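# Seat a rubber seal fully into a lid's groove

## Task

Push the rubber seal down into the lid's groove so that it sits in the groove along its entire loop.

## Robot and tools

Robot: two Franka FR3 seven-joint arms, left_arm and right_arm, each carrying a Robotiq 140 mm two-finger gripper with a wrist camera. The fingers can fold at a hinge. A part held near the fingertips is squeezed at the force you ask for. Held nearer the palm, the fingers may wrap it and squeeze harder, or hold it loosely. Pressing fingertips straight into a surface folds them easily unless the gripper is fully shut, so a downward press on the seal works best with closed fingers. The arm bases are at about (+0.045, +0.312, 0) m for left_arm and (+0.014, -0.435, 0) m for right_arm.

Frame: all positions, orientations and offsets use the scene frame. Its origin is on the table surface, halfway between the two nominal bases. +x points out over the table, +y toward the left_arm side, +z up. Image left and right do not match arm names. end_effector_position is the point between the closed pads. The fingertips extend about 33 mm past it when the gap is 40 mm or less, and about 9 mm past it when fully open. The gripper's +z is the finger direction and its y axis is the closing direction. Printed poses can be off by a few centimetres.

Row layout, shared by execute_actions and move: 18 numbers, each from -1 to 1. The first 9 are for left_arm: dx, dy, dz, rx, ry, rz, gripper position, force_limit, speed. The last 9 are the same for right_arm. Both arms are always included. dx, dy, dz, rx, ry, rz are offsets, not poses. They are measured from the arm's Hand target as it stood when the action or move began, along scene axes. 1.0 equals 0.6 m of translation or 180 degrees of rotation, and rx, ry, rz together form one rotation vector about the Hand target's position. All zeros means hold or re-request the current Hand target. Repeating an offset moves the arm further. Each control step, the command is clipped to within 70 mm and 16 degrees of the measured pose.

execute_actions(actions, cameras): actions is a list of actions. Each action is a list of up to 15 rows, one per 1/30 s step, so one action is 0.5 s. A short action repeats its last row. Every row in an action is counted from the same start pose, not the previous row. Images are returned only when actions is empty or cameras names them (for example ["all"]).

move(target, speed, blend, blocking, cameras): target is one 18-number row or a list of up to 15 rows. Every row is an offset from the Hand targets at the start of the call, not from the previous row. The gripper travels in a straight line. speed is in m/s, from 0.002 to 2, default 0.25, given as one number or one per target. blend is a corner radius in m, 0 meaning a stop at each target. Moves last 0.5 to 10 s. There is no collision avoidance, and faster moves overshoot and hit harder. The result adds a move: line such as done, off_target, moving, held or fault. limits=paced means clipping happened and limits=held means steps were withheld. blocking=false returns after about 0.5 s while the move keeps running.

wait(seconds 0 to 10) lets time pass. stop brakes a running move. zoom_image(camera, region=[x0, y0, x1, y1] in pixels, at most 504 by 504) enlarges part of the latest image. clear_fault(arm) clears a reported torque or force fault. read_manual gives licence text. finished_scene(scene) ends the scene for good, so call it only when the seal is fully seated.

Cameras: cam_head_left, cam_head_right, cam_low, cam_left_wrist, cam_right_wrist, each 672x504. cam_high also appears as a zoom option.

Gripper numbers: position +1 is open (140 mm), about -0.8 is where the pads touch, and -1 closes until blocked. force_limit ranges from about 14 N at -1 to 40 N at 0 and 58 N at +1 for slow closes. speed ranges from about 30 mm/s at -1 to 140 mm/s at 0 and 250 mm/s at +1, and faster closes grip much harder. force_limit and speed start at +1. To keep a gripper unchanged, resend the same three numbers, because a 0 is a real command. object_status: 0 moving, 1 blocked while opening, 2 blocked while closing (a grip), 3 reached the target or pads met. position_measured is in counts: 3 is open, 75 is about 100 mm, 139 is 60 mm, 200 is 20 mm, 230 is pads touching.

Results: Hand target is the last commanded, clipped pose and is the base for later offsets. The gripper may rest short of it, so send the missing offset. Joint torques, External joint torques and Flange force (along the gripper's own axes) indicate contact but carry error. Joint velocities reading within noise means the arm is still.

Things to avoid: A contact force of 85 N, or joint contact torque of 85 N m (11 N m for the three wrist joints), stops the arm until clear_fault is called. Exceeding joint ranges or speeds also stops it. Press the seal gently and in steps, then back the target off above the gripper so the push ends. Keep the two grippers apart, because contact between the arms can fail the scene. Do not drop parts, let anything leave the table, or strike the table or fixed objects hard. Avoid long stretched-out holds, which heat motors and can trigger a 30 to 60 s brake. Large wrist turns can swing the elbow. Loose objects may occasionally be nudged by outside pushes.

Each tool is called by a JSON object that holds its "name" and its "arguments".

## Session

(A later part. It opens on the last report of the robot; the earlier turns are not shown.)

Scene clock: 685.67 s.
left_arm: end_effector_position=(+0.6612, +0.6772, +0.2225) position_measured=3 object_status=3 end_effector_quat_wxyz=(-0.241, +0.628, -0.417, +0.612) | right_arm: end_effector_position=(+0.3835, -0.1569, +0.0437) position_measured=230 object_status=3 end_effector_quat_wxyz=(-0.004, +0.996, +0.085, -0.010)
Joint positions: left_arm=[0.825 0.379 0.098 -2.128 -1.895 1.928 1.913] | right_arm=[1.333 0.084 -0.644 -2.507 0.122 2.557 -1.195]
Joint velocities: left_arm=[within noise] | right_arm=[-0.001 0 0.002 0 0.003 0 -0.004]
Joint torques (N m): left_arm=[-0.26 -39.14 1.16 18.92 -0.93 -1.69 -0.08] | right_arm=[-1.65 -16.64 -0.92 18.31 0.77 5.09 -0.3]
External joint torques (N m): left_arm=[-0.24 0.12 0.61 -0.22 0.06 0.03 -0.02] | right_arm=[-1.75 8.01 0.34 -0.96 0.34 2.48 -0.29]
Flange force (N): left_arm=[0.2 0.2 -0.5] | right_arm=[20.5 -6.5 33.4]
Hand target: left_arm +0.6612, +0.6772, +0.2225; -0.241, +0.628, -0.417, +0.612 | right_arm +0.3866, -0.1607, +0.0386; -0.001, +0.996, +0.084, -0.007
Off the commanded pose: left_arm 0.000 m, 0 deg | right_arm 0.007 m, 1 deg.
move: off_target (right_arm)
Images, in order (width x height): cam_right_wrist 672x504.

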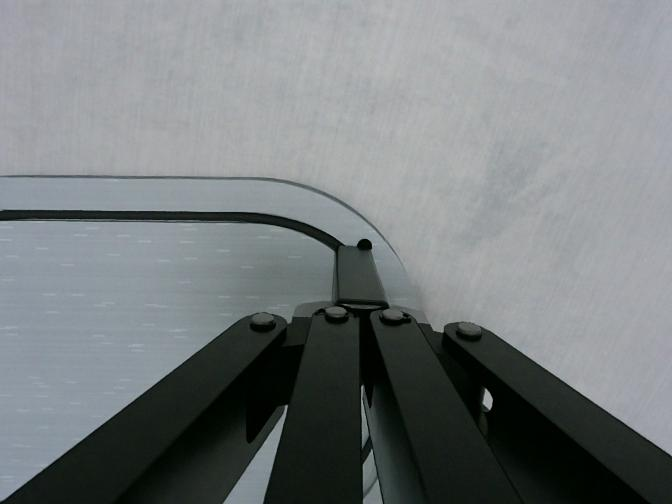

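{"name": "move", "arguments": {"target": [[0,0,0,0,0,0,1,1,1, -0.005,0.006,0.05,0,0,0,-1,-1,-1],[0,0,0,0,0,0,1,1,1, -0.28,0.1,0.33,0,0.0,0.0,-1,-1,-1]], "speed": [0.1,0.3], "cameras": ["cam_right_wrist"]}}

{"name": "zoom_image", "arguments": {"camera": "cam_right_wrist", "region": [150, 0, 550, 250]}}

Scene clock: 693.20 s.
left_arm: end_effector_position=(+0.6612, +0.6772, +0.2225) position_measured=3 object_status=3 end_effector_quat_wxyz=(-0.241, +0.628, -0.417, +0.612) | right_arm: end_effector_position=(+0.2193, -0.1003, +0.2370) position_measured=230 object_status=3 end_effector_quat_wxyz=(-0.002, +0.996, +0.088, -0.005)
Joint positions: left_arm=[0.825 0.379 0.098 -2.128 -1.895 1.928 1.913] | right_arm=[1.332 -0.503 -0.252 -2.512 -0.122 2.016 -0.625]
Joint velocities: left_arm=[within noise] | right_arm=[0.001 0.001 -0.001 0.001 -0.002 -0.001 0.007]
Joint torques (N m): left_arm=[-0.26 -39.13 1.2 18.97 -0.93 -1.7 -0.12] | right_arm=[-0.53 -13.7 4.09 25.88 1.05 2.39 -0.01]
External joint torques (N m): left_arm=[-0.31 0.17 0.58 -0.19 0.06 0.01 -0.06] | right_arm=[-0.55 0.58 1.23 1.39 0.32 -0.25 -0.01]
Flange force (N): left_arm=[0.0 0.1 -0.3] | right_arm=[2.1 -4.6 -3.3]
Hand target: left_arm +0.6612, +0.6772, +0.2225; -0.241, +0.628, -0.417, +0.612 | right_arm +0.2186, -0.1007, +0.2366; -0.001, +0.996, +0.084, -0.007
Off the commanded pose: left_arm 0.000 m, 0 deg | right_arm 0.001 m, 0 deg.
move: done
Images, in order (width x height): cam_right_wrist 672x504.

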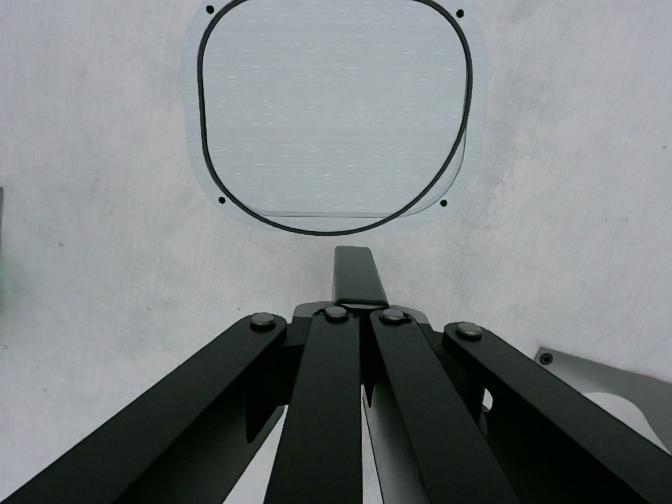

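Scaled by 1.260 from the camera's 672x504 image, which has a finer 960x720 frame.

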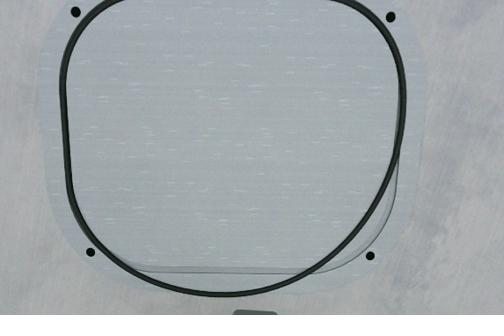

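{"name": "move", "arguments": {"target": [[0,0,0,0,0,0,1,1,1, 0.0418,0.1913,-0.3043,0,0,0,-1,-1,-1],[0,0,0,0,0,0,1,1,1, 0.0418,0.1913,-0.3293,0,0,0,-1,-1,-1],[0,0,0,0,0,0,1,1,1, 0.0418,0.1913,-0.307,0,0,0,-1,-1,-1],[0,0,0,0,0,0,1,1,1, 0.0115,0.1625,-0.307,0,0,0,-1,-1,-1],[0,0,0,0,0,0,1,1,1, 0.0115,0.1625,-0.3293,0,0,0,-1,-1,-1],[0,0,0,0,0,0,1,1,1, 0.0115,0.1625,-0.307,0,0,0,-1,-1,-1],[0,0,0,0,0,0,1,1,1, -0.0047,0.1312,-0.307,0,0,0,-1,-1,-1],[0,0,0,0,0,0,1,1,1, -0.0047,0.1312,-0.3293,0,0,0,-1,-1,-1]], "speed": [0.3,0.05,0.15,0.15,0.06,0.15,0.15,0.06], "blend": [0.003,0,0.003,0.003,0,0.003,0.003,0], "cameras": ["cam_right_wrist"]}}

{"name": "zoom_image", "arguments": {"camera": "cam_right_wrist", "region": [150, 130, 650, 450]}}

Scene clock: 716.30 s.
left_arm: end_effector_position=(+0.6612, +0.6772, +0.2225) position_measured=3 object_status=3 end_effector_quat_wxyz=(-0.241, +0.628, -0.417, +0.612) | right_arm: end_effector_position=(+0.2160, -0.0230, +0.0424) position_measured=230 object_status=3 end_effector_quat_wxyz=(+0.001, +0.996, +0.086, -0.008)
Joint positions: left_arm=[0.825 0.379 0.098 -2.128 -1.895 1.928 1.913] | right_arm=[1.405 0.061 -0.251 -2.523 0.052 2.571 -0.675]
Joint torques (N m): left_arm=[-0.23 -39.17 1.16 18.96 -0.92 -1.68 -0.08] | right_arm=[0.34 -23.35 1.04 18.72 0.83 4.7 -0.08]
External joint torques (N m): left_arm=[-0.23 0.26 0.6 -0.24 0.07 0.05 -0.02] | right_arm=[0.36 5.15 1.44 -0.45 0.42 2.08 -0.08]
Flange force (N): left_arm=[-0.2 0.2 -0.3] | right_arm=[5.0 -9.2 19.8]
Hand target: left_arm +0.6612, +0.6772, +0.2225; -0.241, +0.628, -0.417, +0.612 | right_arm +0.2158, -0.0220, +0.0390; -0.001, +0.996, +0.084, -0.007
Off the commanded pose: left_arm 0.000 m, 0 deg | right_arm 0.004 m, 0 deg.
move: off_target (right_arm)
Images, in order (width x height): cam_right_wrist 672x504.

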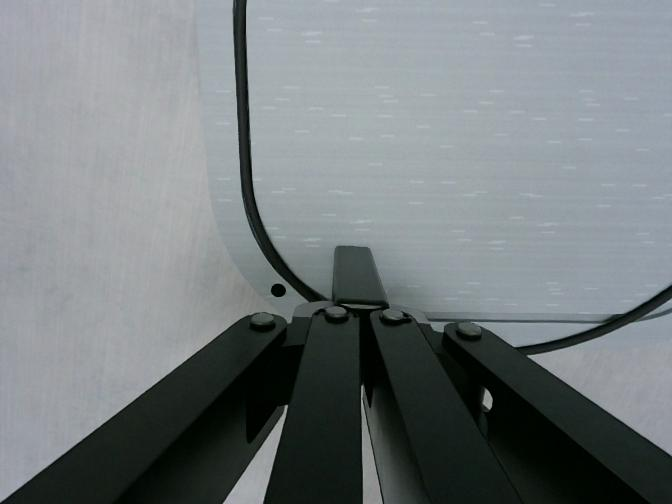

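Scaled by 1.008 from the camera's 672x504 image, which has a finer 960x720 frame.

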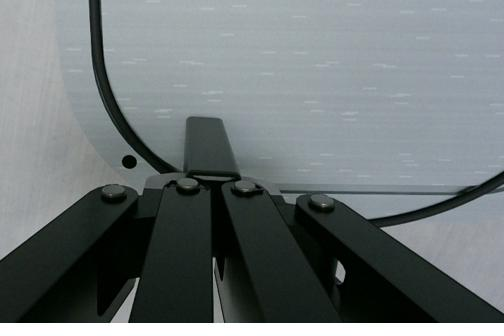

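{"name": "move", "arguments": {"target": [[0,0,0,0,0,0,1,1,1, 0,0,0.02,0,0,0,-1,-1,-1],[0,0,0,0,0,0,1,1,1, -0.0213,-0.0037,0.02,0,0,0,-1,-1,-1],[0,0,0,0,0,0,1,1,1, -0.0213,-0.0037,-0.001,0,0,0,-1,-1,-1],[0,0,0,0,0,0,1,1,1, -0.0213,-0.0037,0.02,0,0,0,-1,-1,-1],[0,0,0,0,0,0,1,1,1, -0.0429,-0.0347,0.02,0,0,0,-1,-1,-1],[0,0,0,0,0,0,1,1,1, -0.0429,-0.0347,0.006,0,0,0,-1,-1,-1],[0,0,0,0,0,0,1,1,1, -0.0134,-0.0296,0.005,0,0,0,-1,-1,-1],[0,0,0,0,0,0,1,1,1, -0.0271,-0.0321,-0.001,0,0,0,-1,-1,-1],[0,0,0,0,0,0,1,1,1, -0.0271,-0.0321,0.02,0,0,0,-1,-1,-1],[0,0,0,0,0,0,1,1,1, -0.0441,-0.0861,0.02,0,0,0,-1,-1,-1],[0,0,0,0,0,0,1,1,1, -0.0441,-0.0861,0.006,0,0,0,-1,-1,-1],[0,0,0,0,0,0,1,1,1, -0.0048,-0.0791,0.005,0,0,0,-1,-1,-1],[0,0,0,0,0,0,1,1,1, -0.0184,-0.0816,-0.001,0,0,0,-1,-1,-1]], "speed": [0.15,0.15,0.06,0.15,0.15,0.06,0.06,0.05,0.15,0.15,0.06,0.06,0.05], "blend": [0.003,0.003,0,0.003,0.003,0,0,0,0.003,0.003,0,0,0], "cameras": ["cam_right_wrist"]}}

{"name": "zoom_image", "arguments": {"camera": "cam_right_wrist", "region": [150, 130, 600, 450]}}

Scene clock: 731.00 s.
left_arm: end_effector_position=(+0.6612, +0.6772, +0.2225) position_measured=3 object_status=3 end_effector_quat_wxyz=(-0.241, +0.628, -0.417, +0.612) | right_arm: end_effector_position=(+0.2110, -0.0692, +0.0429) position_measured=230 object_status=3 end_effector_quat_wxyz=(-0.004, +0.997, +0.082, -0.005)
Joint positions: left_arm=[0.825 0.379 0.098 -2.128 -1.895 1.928 1.913] | right_arm=[1.383 -0.059 -0.275 -2.677 -0.007 2.622 -0.662]
Joint torques (N m): left_arm=[-0.28 -39.14 1.2 18.96 -0.93 -1.69 -0.08] | right_arm=[3.89 -19.41 5.08 15.85 1.43 3.02 0.06]
External joint torques (N m): left_arm=[-0.2 0.13 0.71 -0.18 0.06 0.05 -0.02] | right_arm=[3.93 4.26 4.78 -2.7 1.05 0.38 0.06]
Flange force (N): left_arm=[0.0 0.1 -0.5] | right_arm=[-5.5 -10.6 17.0]
Hand target: left_arm +0.6612, +0.6772, +0.2225; -0.241, +0.628, -0.417, +0.612 | right_arm +0.2048, -0.0709, +0.0384; -0.001, +0.996, +0.084, -0.007
Off the commanded pose: left_arm 0.000 m, 0 deg | right_arm 0.008 m, 1 deg.
move: off_target (right_arm)
Images, in order (width x height): cam_right_wrist 672x504.

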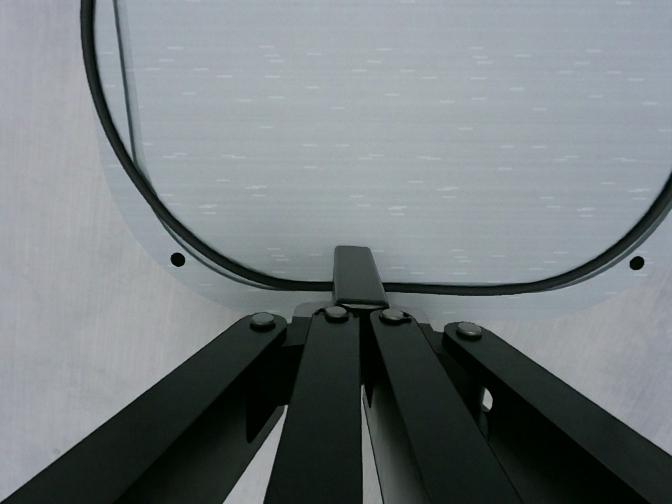

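Scaled by 1.120 from the camera's 672x504 image, which has a finer 960x720 frame.

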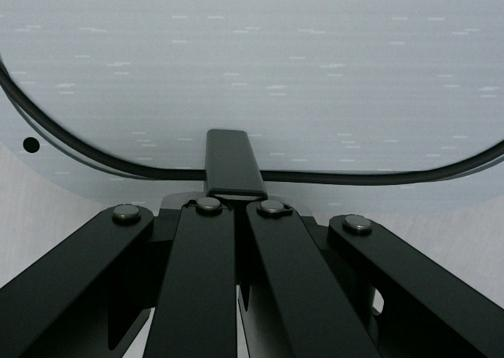

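{"name": "move", "arguments": {"target": [[0,0,0,0,0,0,1,1,1, 0.01,0.003,0.016,0,0,0,-1,-1,-1],[0,0,0,0,0,0,1,1,1, -0.0028,0.0005,0.014,0,0,0,-1,-1,-1],[0,0,0,0,0,0,1,1,1, -0.0028,0.0005,0,0,0,0,-1,-1,-1],[0,0,0,0,0,0,1,1,1, -0.0028,0.0005,0.014,0,0,0,-1,-1,-1],[0,0,0,0,0,0,1,1,1, 0.0023,-0.029,0.014,0,0,0,-1,-1,-1],[0,0,0,0,0,0,1,1,1, 0.0023,-0.029,0,0,0,0,-1,-1,-1],[0,0,0,0,0,0,1,1,1, 0.0023,-0.029,0.014,0,0,0,-1,-1,-1],[0,0,0,0,0,0,1,1,1, 0.0075,-0.0585,0.014,0,0,0,-1,-1,-1],[0,0,0,0,0,0,1,1,1, 0.0075,-0.0585,0.0015,0,0,0,-1,-1,-1],[0,0,0,0,0,0,1,1,1, 0.0075,-0.0585,0.014,0,0,0,-1,-1,-1],[0,0,0,0,0,0,1,1,1, 0.0127,-0.0882,0.014,0,0,0,-1,-1,-1],[0,0,0,0,0,0,1,1,1, 0.0127,-0.0882,0.002,0,0,0,-1,-1,-1],[0,0,0,0,0,0,1,1,1, 0.0127,-0.0882,0.014,0,0,0,-1,-1,-1],[0,0,0,0,0,0,1,1,1, 0.0178,-0.1177,0.014,0,0,0,-1,-1,-1],[0,0,0,0,0,0,1,1,1, 0.0178,-0.1177,0.003,0,0,0,-1,-1,-1]], "speed": [0.15,0.15,0.06,0.15,0.15,0.06,0.15,0.15,0.06,0.15,0.15,0.06,0.15,0.15,0.06], "blend": [0.003,0.003,0,0.003,0.003,0,0.003,0.003,0,0.003,0.003,0,0.003,0.003,0], "cameras": ["cam_right_wrist"]}}

{"name": "zoom_image", "arguments": {"camera": "cam_right_wrist", "region": [150, 130, 600, 450]}}

Scene clock: 751.60 s.
left_arm: end_effector_position=(+0.6612, +0.6772, +0.2225) position_measured=3 object_status=3 end_effector_quat_wxyz=(-0.241, +0.628, -0.417, +0.612) | right_arm: end_effector_position=(+0.2167, -0.1377, +0.0438) position_measured=230 object_status=3 end_effector_quat_wxyz=(-0.005, +0.997, +0.081, -0.005)
Joint positions: left_arm=[0.825 0.379 0.098 -2.128 -1.895 1.928 1.913] | right_arm=[1.302 -0.219 -0.327 -2.848 -0.115 2.637 -0.692]
Joint velocities: left_arm=[within noise] | right_arm=[0 0.002 0 0.001 0 0 -0.004]
Joint torques (N m): left_arm=[-0.24 -39.14 1.15 18.92 -0.93 -1.69 -0.07] | right_arm=[-0.08 -14.7 1.64 16.47 0.02 2.7 -0.21]
External joint torques (N m): left_arm=[-0.31 0.25 0.53 -0.32 0.07 0.03 0] | right_arm=[-0.08 3.06 0.33 -1.74 -0.35 0.04 -0.21]
Flange force (N): left_arm=[0.1 0.4 -0.4] | right_arm=[2.3 -2.2 10.9]
Hand target: left_arm +0.6612, +0.6772, +0.2225; -0.241, +0.628, -0.417, +0.612 | right_arm +0.2154, -0.1415, +0.0402; -0.001, +0.996, +0.084, -0.007
Off the commanded pose: left_arm 0.000 m, 0 deg | right_arm 0.005 m, 1 deg.
move: off_target (right_arm)
Images, in order (width x height): cam_right_wrist 672x504.

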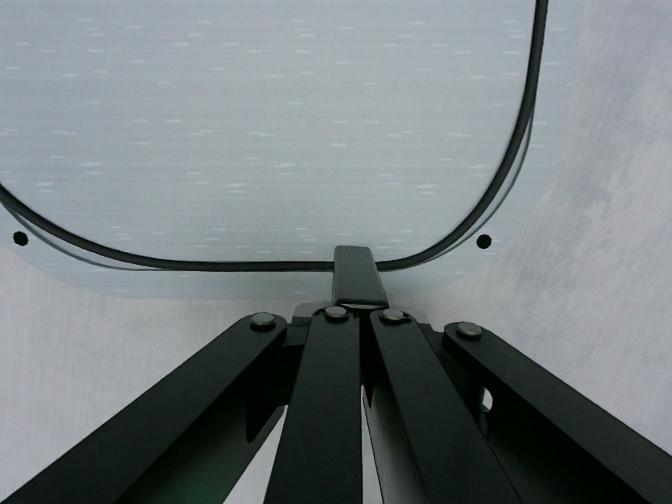

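Scaled by 1.120 from the camera's 672x504 image, which has a finer 960x720 frame.

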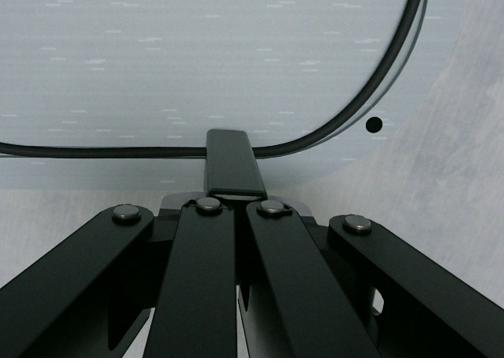

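{"name": "move", "arguments": {"target": [[0,0,0,0,0,0,1,1,1, 0,0,0.02,0,0,0,-1,-1,-1],[0,0,0,0,0,0,1,1,1, 0.0375,-0.0448,0.018,0,0,0,-1,-1,-1],[0,0,0,0,0,0,1,1,1, 0.0375,-0.0448,0.003,0,0,0,-1,-1,-1],[0,0,0,0,0,0,1,1,1, 0.0253,-0.0538,0.003,0,0,0,-1,-1,-1],[0,0,0,0,0,0,1,1,1, 0.0293,-0.0508,-0.002,0,0,0,-1,-1,-1],[0,0,0,0,0,0,1,1,1, 0.0293,-0.0508,0.018,0,0,0,-1,-1,-1],[0,0,0,0,0,0,1,1,1, 0.0523,-0.0635,0.018,0,0,0,-1,-1,-1],[0,0,0,0,0,0,1,1,1, 0.0523,-0.0635,0.003,0,0,0,-1,-1,-1],[0,0,0,0,0,0,1,1,1, 0.0437,-0.0755,0.003,0,0,0,-1,-1,-1],[0,0,0,0,0,0,1,1,1, 0.0467,-0.0715,-0.002,0,0,0,-1,-1,-1]], "speed": [0.15,0.15,0.06,0.06,0.05,0.15,0.15,0.06,0.06,0.05], "blend": [0.003,0.003,0,0,0,0.003,0.003,0,0,0]}}

{"name": "move", "arguments": {"target": [[0,0,0,0,0,0,1,1,1, 0,0,0.02,0,0,0,-1,-1,-1],[0,0,0,0,0,0,1,1,1, 0.0256,-0.0062,0.02,0,0,0,-1,-1,-1],[0,0,0,0,0,0,1,1,1, 0.0256,-0.0062,0.005,0,0,0,-1,-1,-1],[0,0,0,0,0,0,1,1,1, 0.0211,-0.0205,0.005,0,0,0,-1,-1,-1],[0,0,0,0,0,0,1,1,1, 0.0226,-0.0157,0,0,0,0,-1,-1,-1],[0,0,0,0,0,0,1,1,1, 0.0226,-0.0157,0.02,0,0,0,-1,-1,-1],[0,0,0,0,0,0,1,1,1, 0.048,-0.013,0.02,0,0,0,-1,-1,-1],[0,0,0,0,0,0,1,1,1, 0.048,-0.013,0.005,0,0,0,-1,-1,-1],[0,0,0,0,0,0,1,1,1, 0.0475,-0.0283,0.005,0,0,0,-1,-1,-1],[0,0,0,0,0,0,1,1,1, 0.0476,-0.0232,0,0,0,0,-1,-1,-1]], "speed": [0.15,0.15,0.06,0.06,0.05,0.15,0.15,0.06,0.06,0.05], "blend": [0.003,0.003,0,0,0,0.003,0.003,0,0,0], "cameras": ["cam_right_wrist"]}}

{"name": "zoom_image", "arguments": {"camera": "cam_right_wrist", "region": [150, 0, 600, 450]}}

Scene clock: 783.53 s.
left_arm: end_effector_position=(+0.6612, +0.6772, +0.2225) position_measured=3 object_status=3 end_effector_quat_wxyz=(-0.241, +0.628, -0.417, +0.612) | right_arm: end_effector_position=(+0.2455, -0.1812, +0.0437) position_measured=230 object_status=3 end_effector_quat_wxyz=(-0.004, +0.996, +0.084, -0.004)
Joint positions: left_arm=[0.825 0.379 0.098 -2.128 -1.895 1.928 1.913] | right_arm=[1.222 -0.276 -0.409 -2.896 -0.2 2.633 -0.779]
Joint velocities: left_arm=[within noise] | right_arm=[0.002 0.001 -0.004 0.001 -0.001 -0.001 -0.003]
Joint torques (N m): left_arm=[-0.3 -39.12 1.21 18.93 -0.92 -1.69 -0.07] | right_arm=[0.46 -8.5 1.85 16.46 0.56 3.68 -0.29]
External joint torques (N m): left_arm=[-0.4 0.34 0.55 -0.32 0.08 0.03 -0.01] | right_arm=[0.48 6.88 -0.1 -1.49 0.17 1.02 -0.29]
Flange force (N): left_arm=[-0.1 0.4 -0.2] | right_arm=[14.4 -12.3 31.3]
Hand target: left_arm +0.6612, +0.6772, +0.2225; -0.241, +0.628, -0.417, +0.612 | right_arm +0.2435, -0.1844, +0.0390; -0.001, +0.996, +0.084, -0.007
Off the commanded pose: left_arm 0.000 m, 0 deg | right_arm 0.006 m, 1 deg.
move: off_target (right_arm)

Scene clock: 786.53 s.
left_arm: end_effector_position=(+0.6612, +0.6772, +0.2225) position_measured=3 object_status=3 end_effector_quat_wxyz=(-0.241, +0.628, -0.417, +0.612) | right_arm: end_effector_position=(+0.2731, -0.1952, +0.0436) position_measured=230 object_status=3 end_effector_quat_wxyz=(-0.004, +0.996, +0.085, -0.005)
Joint positions: left_arm=[0.825 0.379 0.098 -2.128 -1.895 1.928 1.913] | right_arm=[1.213 -0.251 -0.485 -2.863 -0.213 2.627 -0.854]
Joint velocities: left_arm=[within noise] | right_arm=[0.002 0 -0.004 0 0.002 0 -0.007]
Joint torques (N m): left_arm=[-0.3 -39.16 1.19 18.94 -0.92 -1.69 -0.1] | right_arm=[-1.31 -8.13 1.62 16.72 0.34 4.01 -0.27]
External joint torques (N m): left_arm=[-0.23 0.15 0.69 -0.18 0.07 0.04 -0.04] | right_arm=[-1.3 7.56 -0.59 -1.23 -0.05 1.36 -0.26]
Flange force (N): left_arm=[-0.1 0.1 -0.5] | right_arm=[17.0 -8.2 33.0]
Hand target: left_arm +0.6612, +0.6772, +0.2225; -0.241, +0.628, -0.417, +0.612 | right_arm +0.2720, -0.1984, +0.0390; -0.001, +0.996, +0.084, -0.007
Off the commanded pose: left_arm 0.000 m, 0 deg | right_arm 0.006 m, 0 deg.
move: off_target (right_arm)
Images, in order (width x height): cam_right_wrist 672x504.

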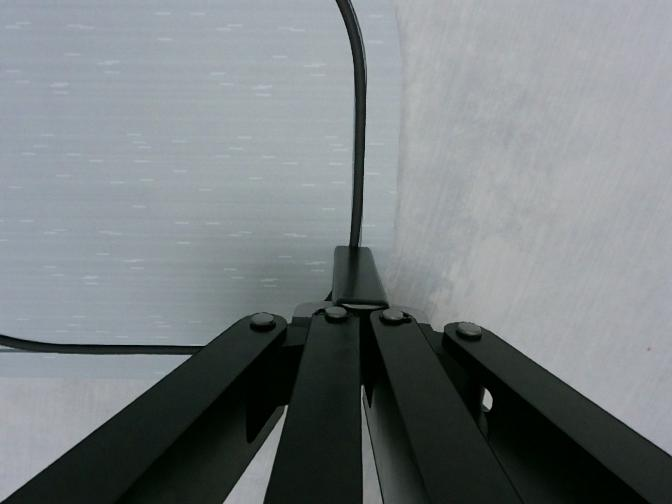

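Scaled by 1.120 from the camera's 672x504 image, which has a finer 960x720 frame.

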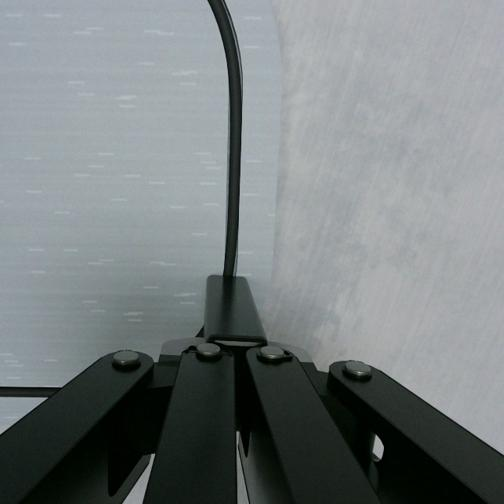

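{"name": "move", "arguments": {"target": [[0,0,0,0,0,0,1,1,1, 0,0.004,0.016,0,0,0,-1,-1,-1],[0,0,0,0,0,0,1,1,1, 0.035,0.0092,0.016,0,0,0,-1,-1,-1],[0,0,0,0,0,0,1,1,1, 0.035,0.0092,-0.0005,0,0,0,-1,-1,-1],[0,0,0,0,0,0,1,1,1, 0.035,0.0092,0.016,0,0,0,-1,-1,-1],[0,0,0,0,0,0,1,1,1, 0.0682,0.0128,0.016,0,0,0,-1,-1,-1],[0,0,0,0,0,0,1,1,1, 0.0682,0.0128,-0.0005,0,0,0,-1,-1,-1],[0,0,0,0,0,0,1,1,1, 0.0682,0.0128,0.016,0,0,0,-1,-1,-1],[0,0,0,0,0,0,1,1,1, 0.1012,0.0167,0.016,0,0,0,-1,-1,-1],[0,0,0,0,0,0,1,1,1, 0.1012,0.0167,-0.0005,0,0,0,-1,-1,-1],[0,0,0,0,0,0,1,1,1, 0.1012,0.0167,0.016,0,0,0,-1,-1,-1],[0,0,0,0,0,0,1,1,1, 0.1342,0.0222,0.016,0,0,0,-1,-1,-1],[0,0,0,0,0,0,1,1,1, 0.1342,0.0222,-0.0005,0,0,0,-1,-1,-1]], "speed": [0.15,0.15,0.06,0.15,0.15,0.06,0.15,0.15,0.06,0.15,0.15,0.06], "blend": [0.003,0.003,0,0.003,0.003,0,0.003,0.003,0,0.003,0.003,0]}}

{"name": "move", "arguments": {"target": [[0,0,0,0,0,0,1,1,1, 0,0.004,0.05,0,0,0,-1,-1,-1],[0,0,0,0,0,0,1,1,1, -0.18,0.16,0.3,0,0.0,0.0,-1,-1,-1]], "speed": [0.1,0.3], "cameras": ["cam_right_wrist"]}}

{"name": "zoom_image", "arguments": {"camera": "cam_right_wrist", "region": [130, 0, 560, 280]}}

Scene clock: 806.17 s.
left_arm: end_effector_position=(+0.6612, +0.6772, +0.2225) position_measured=3 object_status=3 end_effector_quat_wxyz=(-0.241, +0.628, -0.417, +0.612) | right_arm: end_effector_position=(+0.3529, -0.1854, +0.0434) position_measured=230 object_status=3 end_effector_quat_wxyz=(-0.002, +0.997, +0.081, -0.008)
Joint positions: left_arm=[0.825 0.379 0.098 -2.128 -1.895 1.928 1.913] | right_arm=[1.273 -0.044 -0.609 -2.645 -0.024 2.597 -1.089]
Joint velocities: left_arm=[within noise] | right_arm=[0.001 0.001 0 0.001 0 0 -0.007]
Joint torques (N m): left_arm=[-0.31 -39.15 1.2 18.9 -0.93 -1.68 -0.1] | right_arm=[2 -12.75 2.95 17.68 1.12 5.29 -0.32]
External joint torques (N m): left_arm=[-0.34 0.27 0.61 -0.32 0.07 0.04 -0.04] | right_arm=[1.98 8.32 2.31 -1.01 0.71 2.67 -0.32]
Flange force (N): left_arm=[0.1 0.4 -0.4] | right_arm=[20.6 -15.4 40.2]
Hand target: left_arm +0.6612, +0.6772, +0.2225; -0.241, +0.628, -0.417, +0.612 | right_arm +0.3525, -0.1850, +0.0387; -0.001, +0.996, +0.084, -0.007
Off the commanded pose: left_arm 0.000 m, 0 deg | right_arm 0.005 m, 0 deg.
move: off_target (right_arm)

Scene clock: 809.20 s.
left_arm: end_effector_position=(+0.6612, +0.6772, +0.2225) position_measured=3 object_status=3 end_effector_quat_wxyz=(-0.241, +0.628, -0.417, +0.612) | right_arm: end_effector_position=(+0.2452, -0.0886, +0.2193) position_measured=230 object_status=3 end_effector_quat_wxyz=(-0.002, +0.996, +0.088, -0.005)
Joint positions: left_arm=[0.825 0.379 0.098 -2.128 -1.895 1.928 1.913] | right_arm=[1.301 -0.406 -0.266 -2.479 -0.108 2.08 -0.68]
Joint velocities: left_arm=[within noise] | right_arm=[0 0 0.001 0.001 0 -0.001 0.007]
Joint torques (N m): left_arm=[-0.28 -39.12 1.16 18.96 -0.93 -1.69 -0.1] | right_arm=[-0.52 -16.68 3.79 25.55 1.03 2.39 0.1]
External joint torques (N m): left_arm=[-0.32 0.33 0.55 -0.24 0.06 0.03 -0.04] | right_arm=[-0.55 0.54 1.23 1.36 0.33 -0.25 0.11]
Flange force (N): left_arm=[-0.3 0.3 -0.2] | right_arm=[2.2 -4.6 -2.9]
Hand target: left_arm +0.6612, +0.6772, +0.2225; -0.241, +0.628, -0.417, +0.612 | right_arm +0.2445, -0.0890, +0.2187; -0.001, +0.996, +0.084, -0.007
Off the commanded pose: left_arm 0.000 m, 0 deg | right_arm 0.001 m, 0 deg.
move: done
Images, in order (width x height): cam_right_wrist 672x504.

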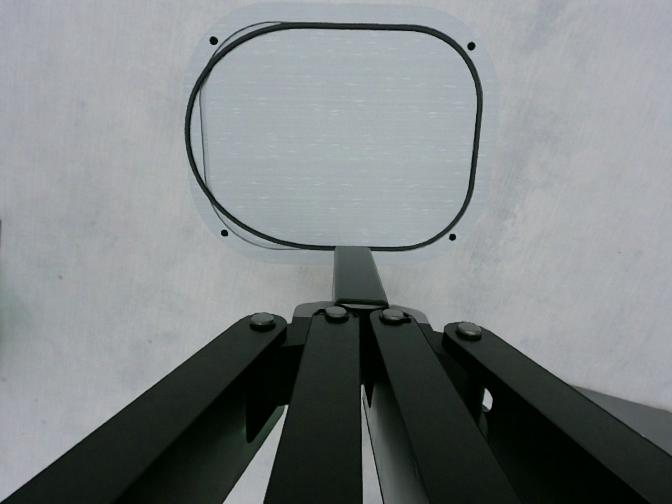

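Scaled by 1.172 from the camera's 672x504 image, which has a finer 960x720 frame.

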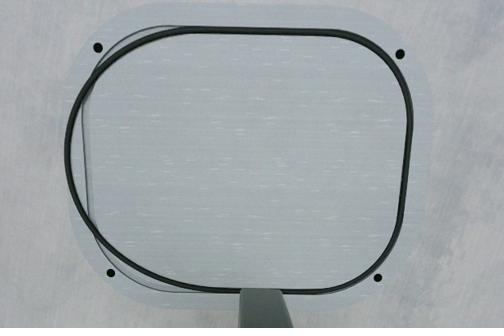

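{"name": "move", "arguments": {"target": [[0,0,0,0,0,0,1,1,1, 0.228,0.1073,-0.2745,0,0,0,-1,-1,-1],[0,0,0,0,0,0,1,1,1, 0.228,0.1073,-0.294,0,0,0,-1,-1,-1],[0,0,0,0,0,0,1,1,1, 0.2395,0.1093,-0.2945,0,0,0,-1,-1,-1],[0,0,0,0,0,0,1,1,1, 0.2347,0.1083,-0.3012,0,0,0,-1,-1,-1],[0,0,0,0,0,0,1,1,1, 0.2347,0.1083,-0.277,0,0,0,-1,-1,-1],[0,0,0,0,0,0,1,1,1, 0.2118,0.1415,-0.277,0,0,0,-1,-1,-1],[0,0,0,0,0,0,1,1,1, 0.2118,0.1415,-0.294,0,0,0,-1,-1,-1],[0,0,0,0,0,0,1,1,1, 0.2242,0.1497,-0.2945,0,0,0,-1,-1,-1],[0,0,0,0,0,0,1,1,1, 0.22,0.147,-0.3012,0,0,0,-1,-1,-1]], "speed": [0.3,0.06,0.06,0.05,0.15,0.15,0.06,0.06,0.05], "blend": [0.003,0,0,0,0.003,0.003,0,0,0], "cameras": ["cam_right_wrist"]}}

{"name": "zoom_image", "arguments": {"camera": "cam_right_wrist", "region": [150, 130, 600, 450]}}

Scene clock: 832.27 s.
left_arm: end_effector_position=(+0.6612, +0.6772, +0.2225) position_measured=3 object_status=3 end_effector_quat_wxyz=(-0.241, +0.628, -0.417, +0.612) | right_arm: end_effector_position=(+0.3797, +0.0012, +0.0422) position_measured=230 object_status=3 end_effector_quat_wxyz=(-0.003, +0.996, +0.085, -0.004)
Joint positions: left_arm=[0.825 0.379 0.098 -2.128 -1.895 1.928 1.913] | right_arm=[1.214 0.331 -0.305 -2.144 0.168 2.453 -0.988]
Joint velocities: left_arm=[within noise] | right_arm=[0 0 0 0 0.001 0.003 -0.001]
Joint torques (N m): left_arm=[-0.25 -39.12 1.2 18.93 -0.92 -1.69 -0.07] | right_arm=[-0.02 -36.56 -0.8 19.4 1.03 2.47 -0.15]
External joint torques (N m): left_arm=[-0.08 0.19 0.79 -0.24 0.07 0.06 -0.01] | right_arm=[-0.11 1.92 2.04 -1.53 0.51 -0.19 -0.15]
Flange force (N): left_arm=[-0.1 0.2 -0.7] | right_arm=[0.1 -0.4 5.5]
Hand target: left_arm +0.6612, +0.6772, +0.2225; -0.241, +0.628, -0.417, +0.612 | right_arm +0.3765, -0.0008, +0.0380; -0.001, +0.996, +0.084, -0.007
Off the commanded pose: left_arm 0.000 m, 0 deg | right_arm 0.006 m, 0 deg.
move: off_target (right_arm)
Images, in order (width x height): cam_right_wrist 672x504.

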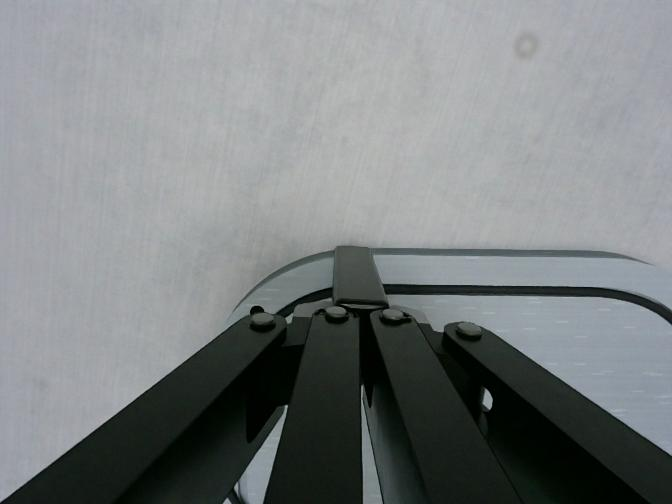

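Scaled by 1.120 from the camera's 672x504 image, which has a finer 960x720 frame.

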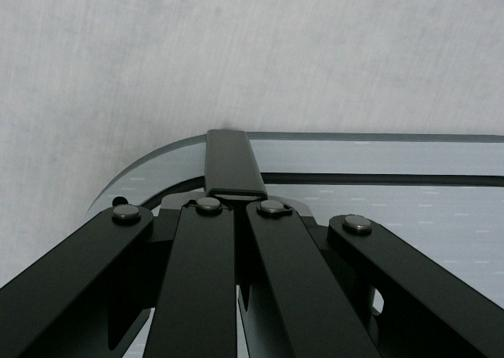

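{"name": "move", "arguments": {"target": [[0,0,0,0,0,0,1,1,1, 0.005,0.003,0.02,0,0,0,-1,-1,-1],[0,0,0,0,0,0,1,1,1, -0.0369,0.0228,0.02,0,0,0,-1,-1,-1],[0,0,0,0,0,0,1,1,1, -0.0369,0.0228,0.006,0,0,0,-1,-1,-1],[0,0,0,0,0,0,1,1,1, -0.0284,0.0349,0.006,0,0,0,-1,-1,-1],[0,0,0,0,0,0,1,1,1, -0.0312,0.0309,0,0,0,0,-1,-1,-1],[0,0,0,0,0,0,1,1,1, -0.0312,0.0309,0.02,0,0,0,-1,-1,-1],[0,0,0,0,0,0,1,1,1, -0.063,0.0411,0.02,0,0,0,-1,-1,-1],[0,0,0,0,0,0,1,1,1, -0.063,0.0411,0.006,0,0,0,-1,-1,-1],[0,0,0,0,0,0,1,1,1, -0.0595,0.0554,0.006,0,0,0,-1,-1,-1],[0,0,0,0,0,0,1,1,1, -0.0607,0.0506,0,0,0,0,-1,-1,-1]], "speed": [0.15,0.15,0.06,0.06,0.05,0.15,0.15,0.06,0.06,0.05], "blend": [0.003,0.003,0,0,0,0.003,0.003,0,0,0], "cameras": ["cam_right_wrist"]}}

{"name": "zoom_image", "arguments": {"camera": "cam_right_wrist", "region": [150, 130, 600, 450]}}

Scene clock: 842.63 s.
left_arm: end_effector_position=(+0.6612, +0.6772, +0.2225) position_measured=3 object_status=3 end_effector_quat_wxyz=(-0.241, +0.628, -0.417, +0.612) | right_arm: end_effector_position=(+0.3414, +0.0283, +0.0422) position_measured=230 object_status=3 end_effector_quat_wxyz=(+0.001, +0.996, +0.086, -0.007)
Joint positions: left_arm=[0.825 0.379 0.098 -2.128 -1.895 1.928 1.913] | right_arm=[1.288 0.332 -0.298 -2.14 0.165 2.44 -0.907]
Joint velocities: left_arm=[within noise] | right_arm=[0.001 -0.001 0.001 -0.002 0.002 0.004 0.001]
Joint torques (N m): left_arm=[-0.3 -39.12 1.17 18.91 -0.93 -1.68 -0.04] | right_arm=[0.74 -34.64 0.09 20.38 1.36 4.27 -0.01]
External joint torques (N m): left_arm=[-0.28 0.47 0.62 -0.41 0.07 0.06 0.02] | right_arm=[0.71 3.97 2.92 -0.63 0.85 1.62 -0.01]
Flange force (N): left_arm=[-0.3 0.7 -0.3] | right_arm=[3.2 -5.7 13.4]
Hand target: left_arm +0.6612, +0.6772, +0.2225; -0.241, +0.628, -0.417, +0.612 | right_arm +0.3401, +0.0295, +0.0380; -0.001, +0.996, +0.084, -0.007
Off the commanded pose: left_arm 0.000 m, 0 deg | right_arm 0.005 m, 0 deg.
move: off_target (right_arm)
Images, in order (width x height): cam_right_wrist 672x504.

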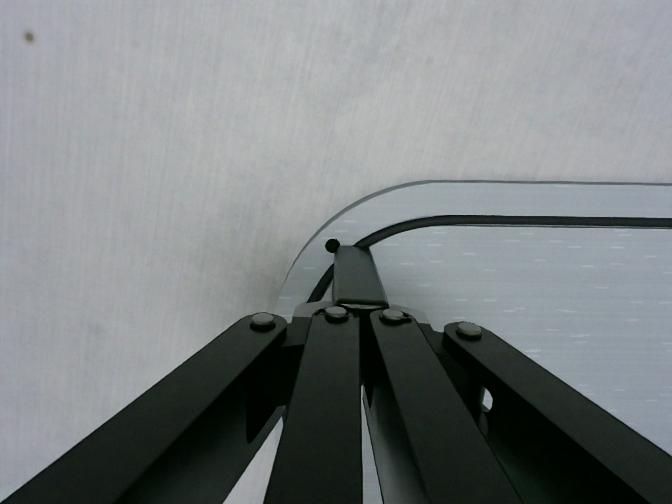

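Scaled by 1.120 from the camera's 672x504 image, which has a finer 960x720 frame.

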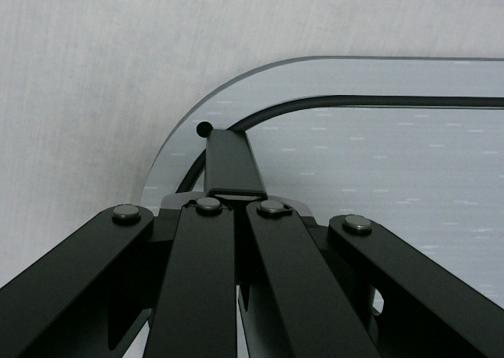

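{"name": "move", "arguments": {"target": [[0,0,0,0,0,0,1,1,1, 0,0,0.02,0,0,0,-1,-1,-1],[0,0,0,0,0,0,1,1,1, -0.0123,0.0227,0.018,0,0,0,-1,-1,-1],[0,0,0,0,0,0,1,1,1, -0.0123,0.0227,0.0,0,0,0,-1,-1,-1],[0,0,0,0,0,0,1,1,1, -0.0123,0.0227,0.018,0,0,0,-1,-1,-1],[0,0,0,0,0,0,1,1,1, -0.0375,0.0317,0.018,0,0,0,-1,-1,-1],[0,0,0,0,0,0,1,1,1, -0.0375,0.0317,0.006,0,0,0,-1,-1,-1],[0,0,0,0,0,0,1,1,1, -0.0358,0.0218,0.006,0,0,0,-1,-1,-1],[0,0,0,0,0,0,1,1,1, -0.0363,0.0252,0,0,0,0,-1,-1,-1],[0,0,0,0,0,0,1,1,1, -0.0363,0.0252,0.018,0,0,0,-1,-1,-1],[0,0,0,0,0,0,1,1,1, -0.0693,0.0397,0.018,0,0,0,-1,-1,-1],[0,0,0,0,0,0,1,1,1, -0.0693,0.0397,0.006,0,0,0,-1,-1,-1],[0,0,0,0,0,0,1,1,1, -0.0653,0.0167,0.005,0,0,0,-1,-1,-1],[0,0,0,0,0,0,1,1,1, -0.067,0.0257,0,0,0,0,-1,-1,-1]], "speed": [0.15,0.15,0.06,0.15,0.15,0.06,0.06,0.05,0.15,0.15,0.06,0.06,0.05], "blend": [0.003,0.003,0,0.003,0.003,0,0,0,0.003,0.003,0,0,0], "cameras": ["cam_right_wrist"]}}

{"name": "zoom_image", "arguments": {"camera": "cam_right_wrist", "region": [150, 50, 600, 450]}}

Scene clock: 861.33 s.
left_arm: end_effector_position=(+0.6612, +0.6772, +0.2225) position_measured=3 object_status=3 end_effector_quat_wxyz=(-0.241, +0.628, -0.417, +0.612) | right_arm: end_effector_position=(+0.2990, +0.0510, +0.0453) position_measured=230 object_status=3 end_effector_quat_wxyz=(-0.007, +0.996, +0.087, -0.005)
Joint positions: left_arm=[0.825 0.379 0.098 -2.128 -1.895 1.928 1.913] | right_arm=[1.367 0.305 -0.292 -2.174 0.163 2.466 -0.826]
Joint torques (N m): left_arm=[-0.24 -39.16 1.19 18.93 -0.93 -1.67 -0.07] | right_arm=[-2.15 -32.11 -3.37 19.11 0.31 2.63 -0.12]
External joint torques (N m): left_arm=[-0.22 0.3 0.63 -0.32 0.07 0.06 -0.01] | right_arm=[-2.06 5.65 -0.72 -1.81 -0.19 -0.05 -0.12]
Flange force (N): left_arm=[-0.1 0.4 -0.5] | right_arm=[7.9 -3.6 11.9]
Hand target: left_arm +0.6612, +0.6772, +0.2225; -0.241, +0.628, -0.417, +0.612 | right_arm +0.2999, +0.0449, +0.0380; -0.001, +0.996, +0.084, -0.007
Off the commanded pose: left_arm 0.000 m, 0 deg | right_arm 0.010 m, 1 deg.
move: off_target (right_arm)
Images, in order (width x height): cam_right_wrist 672x504.

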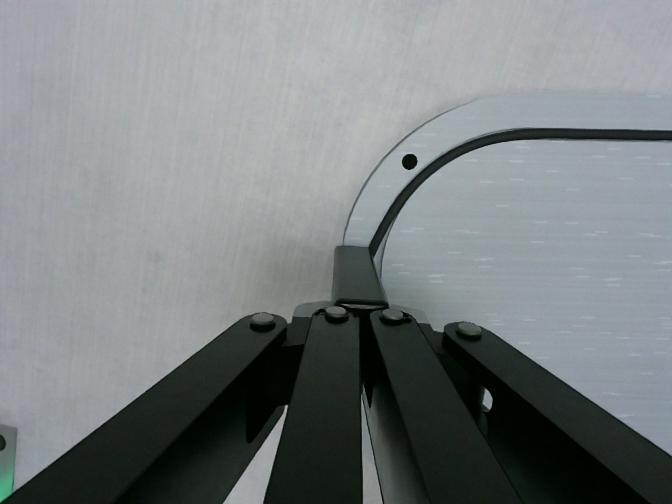

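Scaled by 1.120 from the camera's 672x504 image, which has a finer 960x720 frame.

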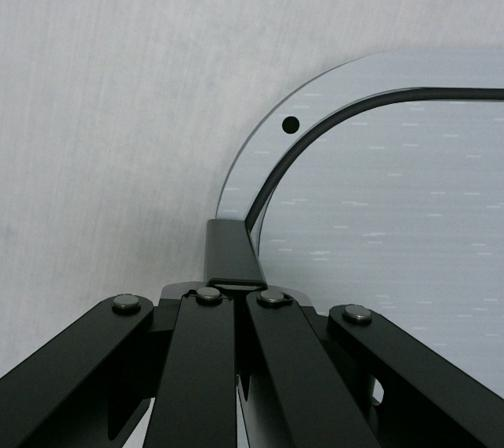

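{"name": "move", "arguments": {"target": [[0,0,0,0,0,0,1,1,1, -0.0015,0.009,0.006,0,0,0,-1,-1,-1],[0,0,0,0,0,0,1,1,1, 0.0032,-0.0175,0.005,0,0,0,-1,-1,-1],[0,0,0,0,0,0,1,1,1, 0.0015,-0.008,-0.001,0,0,0,-1,-1,-1],[0,0,0,0,0,0,1,1,1, 0.0015,-0.008,0.018,0,0,0,-1,-1,-1],[0,0,0,0,0,0,1,1,1, 0.0225,-0.0015,0.018,0,0,0,-1,-1,-1],[0,0,0,0,0,0,1,1,1, 0.0225,-0.0015,0.006,0,0,0,-1,-1,-1],[0,0,0,0,0,0,1,1,1, 0.025,-0.011,0.005,0,0,0,-1,-1,-1],[0,0,0,0,0,0,1,1,1, 0.0242,-0.0075,-0.001,0,0,0,-1,-1,-1]], "speed": [0.06,0.06,0.05,0.15,0.15,0.06,0.06,0.05], "cameras": ["cam_right_wrist"]}}

{"name": "zoom_image", "arguments": {"camera": "cam_right_wrist", "region": [150, 50, 600, 450]}}

Scene clock: 876.50 s.
left_arm: end_effector_position=(+0.6612, +0.6772, +0.2225) position_measured=3 object_status=3 end_effector_quat_wxyz=(-0.241, +0.628, -0.417, +0.612) | right_arm: end_effector_position=(+0.3142, +0.0462, +0.0453) position_measured=230 object_status=3 end_effector_quat_wxyz=(-0.007, +0.996, +0.086, -0.004)
Joint positions: left_arm=[0.825 0.379 0.098 -2.128 -1.895 1.928 1.913] | right_arm=[1.342 0.315 -0.294 -2.159 0.166 2.46 -0.851]
Joint velocities: left_arm=[within noise] | right_arm=[0 0 0.001 0.002 0.001 0.005 -0.001]
Joint torques (N m): left_arm=[-0.3 -39.16 1.16 18.92 -0.93 -1.69 -0.05] | right_arm=[-1.7 -32.37 -2.69 18.89 0.57 2.75 -0.27]
External joint torques (N m): left_arm=[-0.29 0.25 0.6 -0.29 0.06 0.04 0.01] | right_arm=[-1.85 5.71 -0.16 -2.11 0.06 0.07 -0.27]
Flange force (N): left_arm=[0.0 0.4 -0.4] | right_arm=[7.2 -2.9 12.8]
Hand target: left_arm +0.6612, +0.6772, +0.2225; -0.241, +0.628, -0.417, +0.612 | right_arm +0.3144, +0.0404, +0.0374; -0.001, +0.996, +0.084, -0.007
Off the commanded pose: left_arm 0.000 m, 0 deg | right_arm 0.010 m, 1 deg.
move: off_target (right_arm)
Images, in order (width x height): cam_right_wrist 672x504.

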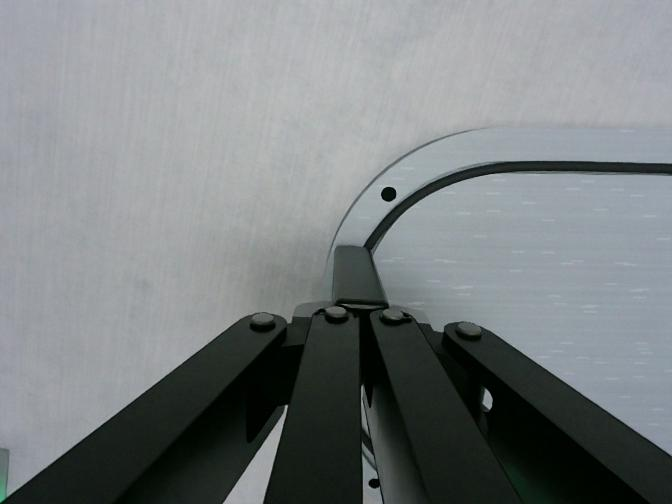

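Scaled by 1.120 from the camera's 672x504 image, which has a finer 960x720 frame.

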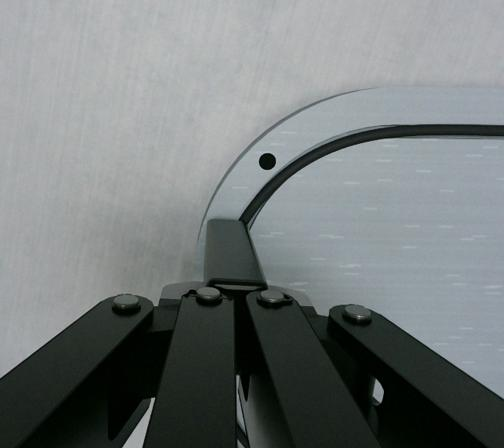

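{"name": "move", "arguments": {"target": [[0,0,0,0,0,0,1,1,1, 0,0.008,0.009,0,0,0,-1,-1,-1],[0,0,0,0,0,0,1,1,1, 0.0057,-0.024,0.0085,0,0,0,-1,-1,-1],[0,0,0,0,0,0,1,1,1, 0.0018,-0.005,-0.001,0,0,0,-1,-1,-1],[0,0,0,0,0,0,1,1,1, 0.0018,-0.005,0.018,0,0,0,-1,-1,-1],[0,0,0,0,0,0,1,1,1, -0.0328,0.006,0.018,0,0,0,-1,-1,-1],[0,0,0,0,0,0,1,1,1, -0.0328,0.006,0.009,0,0,0,-1,-1,-1],[0,0,0,0,0,0,1,1,1, -0.0275,-0.0295,0.0085,0,0,0,-1,-1,-1],[0,0,0,0,0,0,1,1,1, -0.031,-0.0095,-0.001,0,0,0,-1,-1,-1]], "speed": [0.06,0.06,0.05,0.15,0.15,0.06,0.06,0.05], "cameras": ["cam_right_wrist"]}}

{"name": "zoom_image", "arguments": {"camera": "cam_right_wrist", "region": [150, 50, 600, 450]}}

Scene clock: 891.73 s.
left_arm: end_effector_position=(+0.6612, +0.6772, +0.2225) position_measured=3 object_status=3 end_effector_quat_wxyz=(-0.241, +0.628, -0.417, +0.612) | right_arm: end_effector_position=(+0.2991, +0.0314, +0.0419) position_measured=230 object_status=3 end_effector_quat_wxyz=(+0.000, +0.997, +0.083, -0.007)
Joint positions: left_arm=[0.825 0.379 0.098 -2.128 -1.895 1.928 1.913] | right_arm=[1.371 0.281 -0.311 -2.219 0.156 2.473 -0.83]
Joint torques (N m): left_arm=[-0.3 -39.16 1.18 18.95 -0.93 -1.68 -0.08] | right_arm=[2.03 -30.06 1.98 21.65 1.52 4.82 -0.04]
External joint torques (N m): left_arm=[-0.29 0.21 0.62 -0.25 0.06 0.05 -0.02] | right_arm=[1.95 6.49 4.4 1.07 1.03 2.18 -0.04]
Flange force (N): left_arm=[0.0 0.3 -0.4] | right_arm=[9.0 -16.5 20.8]
Hand target: left_arm +0.6612, +0.6772, +0.2225; -0.241, +0.628, -0.417, +0.612 | right_arm +0.2958, +0.0347, +0.0368; -0.001, +0.996, +0.084, -0.007
Off the commanded pose: left_arm 0.000 m, 0 deg | right_arm 0.007 m, 0 deg.
move: off_target (right_arm)
Images, in order (width x height): cam_right_wrist 672x504.

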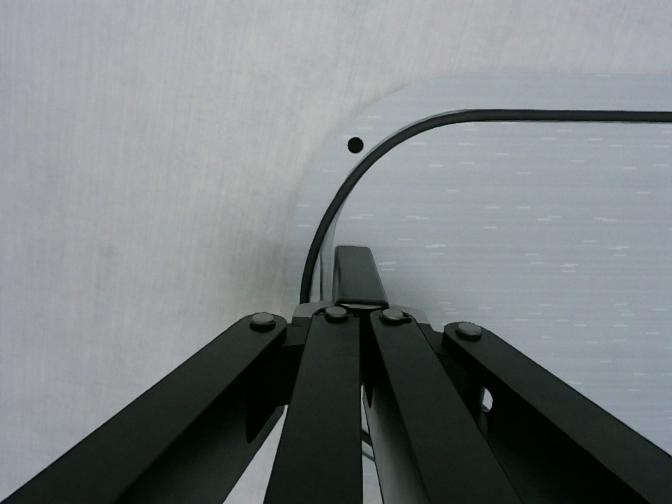

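Scaled by 1.120 from the camera's 672x504 image, which has a finer 960x720 frame.

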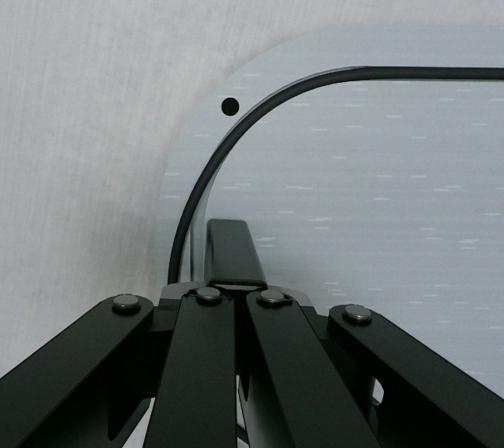

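{"name": "move", "arguments": {"target": [[0,0,0,0,0,0,1,1,1, 0,0,0.02,0,0,0,-1,-1,-1],[0,0,0,0,0,0,1,1,1, 0.0373,0.0268,0.022,0,0,0,-1,-1,-1],[0,0,0,0,0,0,1,1,1, 0.0373,0.0268,0.0087,0,0,0,-1,-1,-1],[0,0,0,0,0,0,1,1,1, 0.0408,0.0055,0.0087,0,0,0,-1,-1,-1],[0,0,0,0,0,0,1,1,1, 0.04,0.0103,0.001,0,0,0,-1,-1,-1],[0,0,0,0,0,0,1,1,1, 0.04,0.0103,0.022,0,0,0,-1,-1,-1],[0,0,0,0,0,0,1,1,1, 0.0122,0.0362,0.022,0,0,0,-1,-1,-1],[0,0,0,0,0,0,1,1,1, 0.0122,0.0362,0.0087,0,0,0,-1,-1,-1],[0,0,0,0,0,0,1,1,1, 0.017,0.0065,0.0087,0,0,0,-1,-1,-1],[0,0,0,0,0,0,1,1,1, 0.0157,0.0148,0.001,0,0,0,-1,-1,-1]], "speed": [0.15,0.15,0.06,0.05,0.05,0.15,0.15,0.06,0.05,0.05], "blend": [0.003,0.003,0,0,0,0.003,0.003,0,0,0], "cameras": ["cam_right_wrist"]}}

{"name": "zoom_image", "arguments": {"camera": "cam_right_wrist", "region": [150, 50, 600, 450]}}

Scene clock: 907.70 s.
left_arm: end_effector_position=(+0.6612, +0.6772, +0.2225) position_measured=3 object_status=3 end_effector_quat_wxyz=(-0.241, +0.628, -0.417, +0.612) | right_arm: end_effector_position=(+0.3026, +0.0507, +0.0424) position_measured=230 object_status=3 end_effector_quat_wxyz=(-0.006, +0.996, +0.087, -0.005)
Joint positions: left_arm=[0.825 0.379 0.098 -2.128 -1.895 1.928 1.913] | right_arm=[1.365 0.316 -0.295 -2.168 0.169 2.469 -0.836]
Joint velocities: left_arm=[within noise] | right_arm=[0 0.001 -0.001 0.001 0 0.005 0]
Joint torques (N m): left_arm=[-0.28 -39.15 1.17 18.92 -0.92 -1.68 -0.09] | right_arm=[-2.74 -36.22 -4.61 19.14 -0.02 1.75 -0.25]
External joint torques (N m): left_arm=[-0.22 0.21 0.65 -0.23 0.06 0.05 -0.03] | right_arm=[-2.87 1.96 -2.04 -1.77 -0.51 -0.92 -0.25]
Flange force (N): left_arm=[-0.1 0.2 -0.4] | right_arm=[3.9 3.4 1.9]
Hand target: left_arm +0.6612, +0.6772, +0.2225; -0.241, +0.628, -0.417, +0.612 | right_arm +0.3053, +0.0436, +0.0374; -0.001, +0.996, +0.084, -0.007
Off the commanded pose: left_arm 0.000 m, 0 deg | right_arm 0.009 m, 1 deg.
move: off_target (right_arm)
Images, in order (width x height): cam_right_wrist 672x504.

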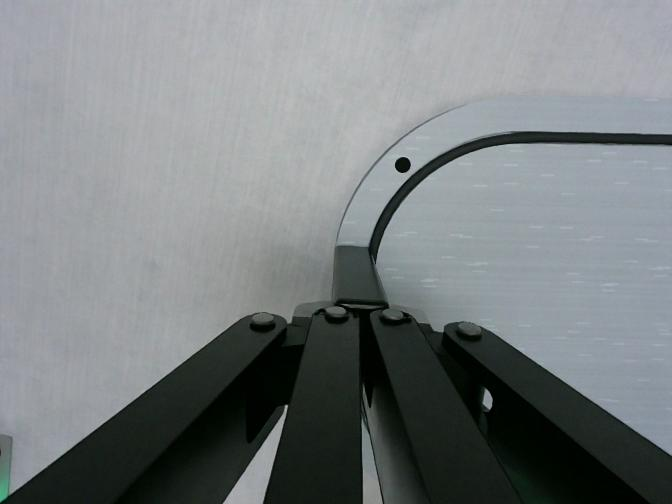

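Scaled by 1.120 from the camera's 672x504 image, which has a finer 960x720 frame.

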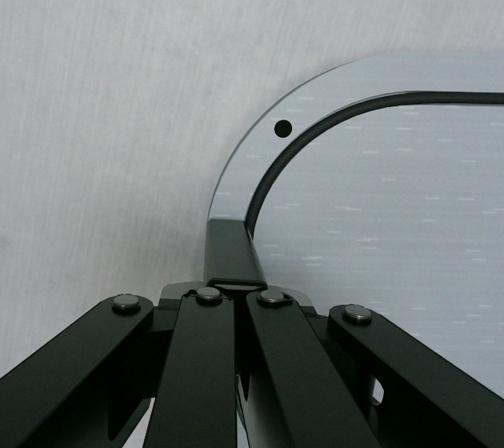

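{"name": "move", "arguments": {"target": [[0,0,0,0,0,0,1,1,1, -0.004,0.01,0.02,0,0,0,-1,-1,-1],[0,0,0,0,0,0,1,1,1, -0.002,-0.003,0.02,0,0,0,-1,-1,-1],[0,0,0,0,0,0,1,1,1, -0.002,-0.003,0.0,0,0,0,-1,-1,-1],[0,0,0,0,0,0,1,1,1, -0.002,-0.003,0.02,0,0,0,-1,-1,-1],[0,0,0,0,0,0,1,1,1, -0.0308,0.0073,0.02,0,0,0,-1,-1,-1],[0,0,0,0,0,0,1,1,1, -0.0308,0.0073,0.008,0,0,0,-1,-1,-1],[0,0,0,0,0,0,1,1,1, -0.0263,-0.019,0.008,0,0,0,-1,-1,-1],[0,0,0,0,0,0,1,1,1, -0.0278,-0.01,0.0,0,0,0,-1,-1,-1],[0,0,0,0,0,0,1,1,1, -0.0278,-0.01,0.02,0,0,0,-1,-1,-1],[0,0,0,0,0,0,1,1,1, -0.0582,0.0093,0.02,0,0,0,-1,-1,-1],[0,0,0,0,0,0,1,1,1, -0.0582,0.0093,0.008,0,0,0,-1,-1,-1],[0,0,0,0,0,0,1,1,1, -0.0518,-0.027,0.008,0,0,0,-1,-1,-1],[0,0,0,0,0,0,1,1,1, -0.0538,-0.0155,0.0,0,0,0,-1,-1,-1]], "speed": [0.15,0.15,0.06,0.15,0.15,0.06,0.05,0.05,0.15,0.15,0.06,0.05,0.05], "blend": [0.003,0.003,0,0.003,0.003,0,0,0,0.003,0.003,0,0,0], "cameras": ["cam_right_wrist"]}}

{"name": "zoom_image", "arguments": {"camera": "cam_right_wrist", "region": [150, 50, 600, 450]}}

Scene clock: 926.57 s.
left_arm: end_effector_position=(+0.6612, +0.6772, +0.2225) position_measured=3 object_status=3 end_effector_quat_wxyz=(-0.241, +0.628, -0.417, +0.612) | right_arm: end_effector_position=(+0.2726, +0.0321, +0.0424) position_measured=230 object_status=3 end_effector_quat_wxyz=(+0.001, +0.996, +0.084, -0.009)
Joint positions: left_arm=[0.825 0.379 0.098 -2.128 -1.895 1.928 1.913] | right_arm=[1.417 0.25 -0.313 -2.263 0.148 2.485 -0.785]
Joint torques (N m): left_arm=[-0.27 -39.15 1.15 18.95 -0.93 -1.67 -0.1] | right_arm=[0.35 -28.33 0.42 21.91 1.13 5.32 -0.27]
External joint torques (N m): left_arm=[-0.2 0.33 0.64 -0.31 0.07 0.07 -0.04] | right_arm=[0.4 6.99 2.67 1.54 0.66 2.69 -0.27]
Flange force (N): left_arm=[-0.2 0.3 -0.4] | right_arm=[12.4 -16.7 22.8]
Hand target: left_arm +0.6612, +0.6772, +0.2225; -0.241, +0.628, -0.417, +0.612 | right_arm +0.2730, +0.0343, +0.0374; -0.001, +0.996, +0.084, -0.007
Off the commanded pose: left_arm 0.000 m, 0 deg | right_arm 0.005 m, 0 deg.
move: off_target (right_arm)
Images, in order (width x height): cam_right_wrist 672x504.

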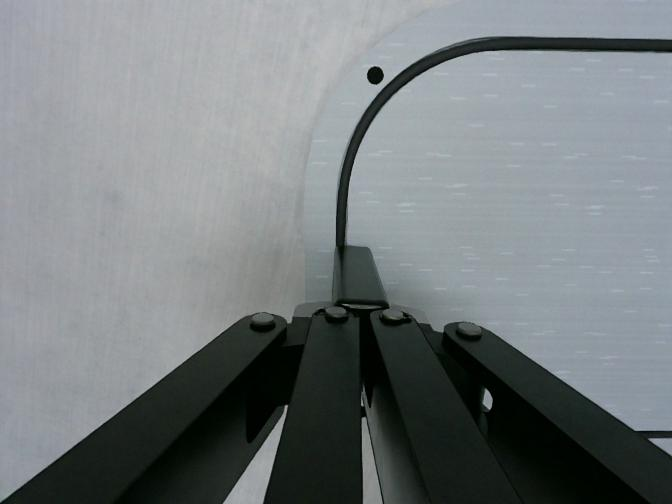

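Scaled by 1.120 from the camera's 672x504 image, which has a finer 960x720 frame.

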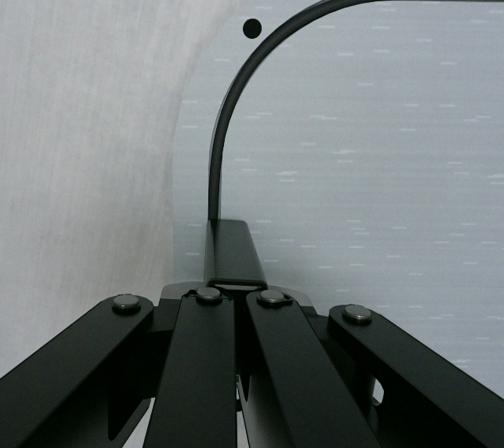

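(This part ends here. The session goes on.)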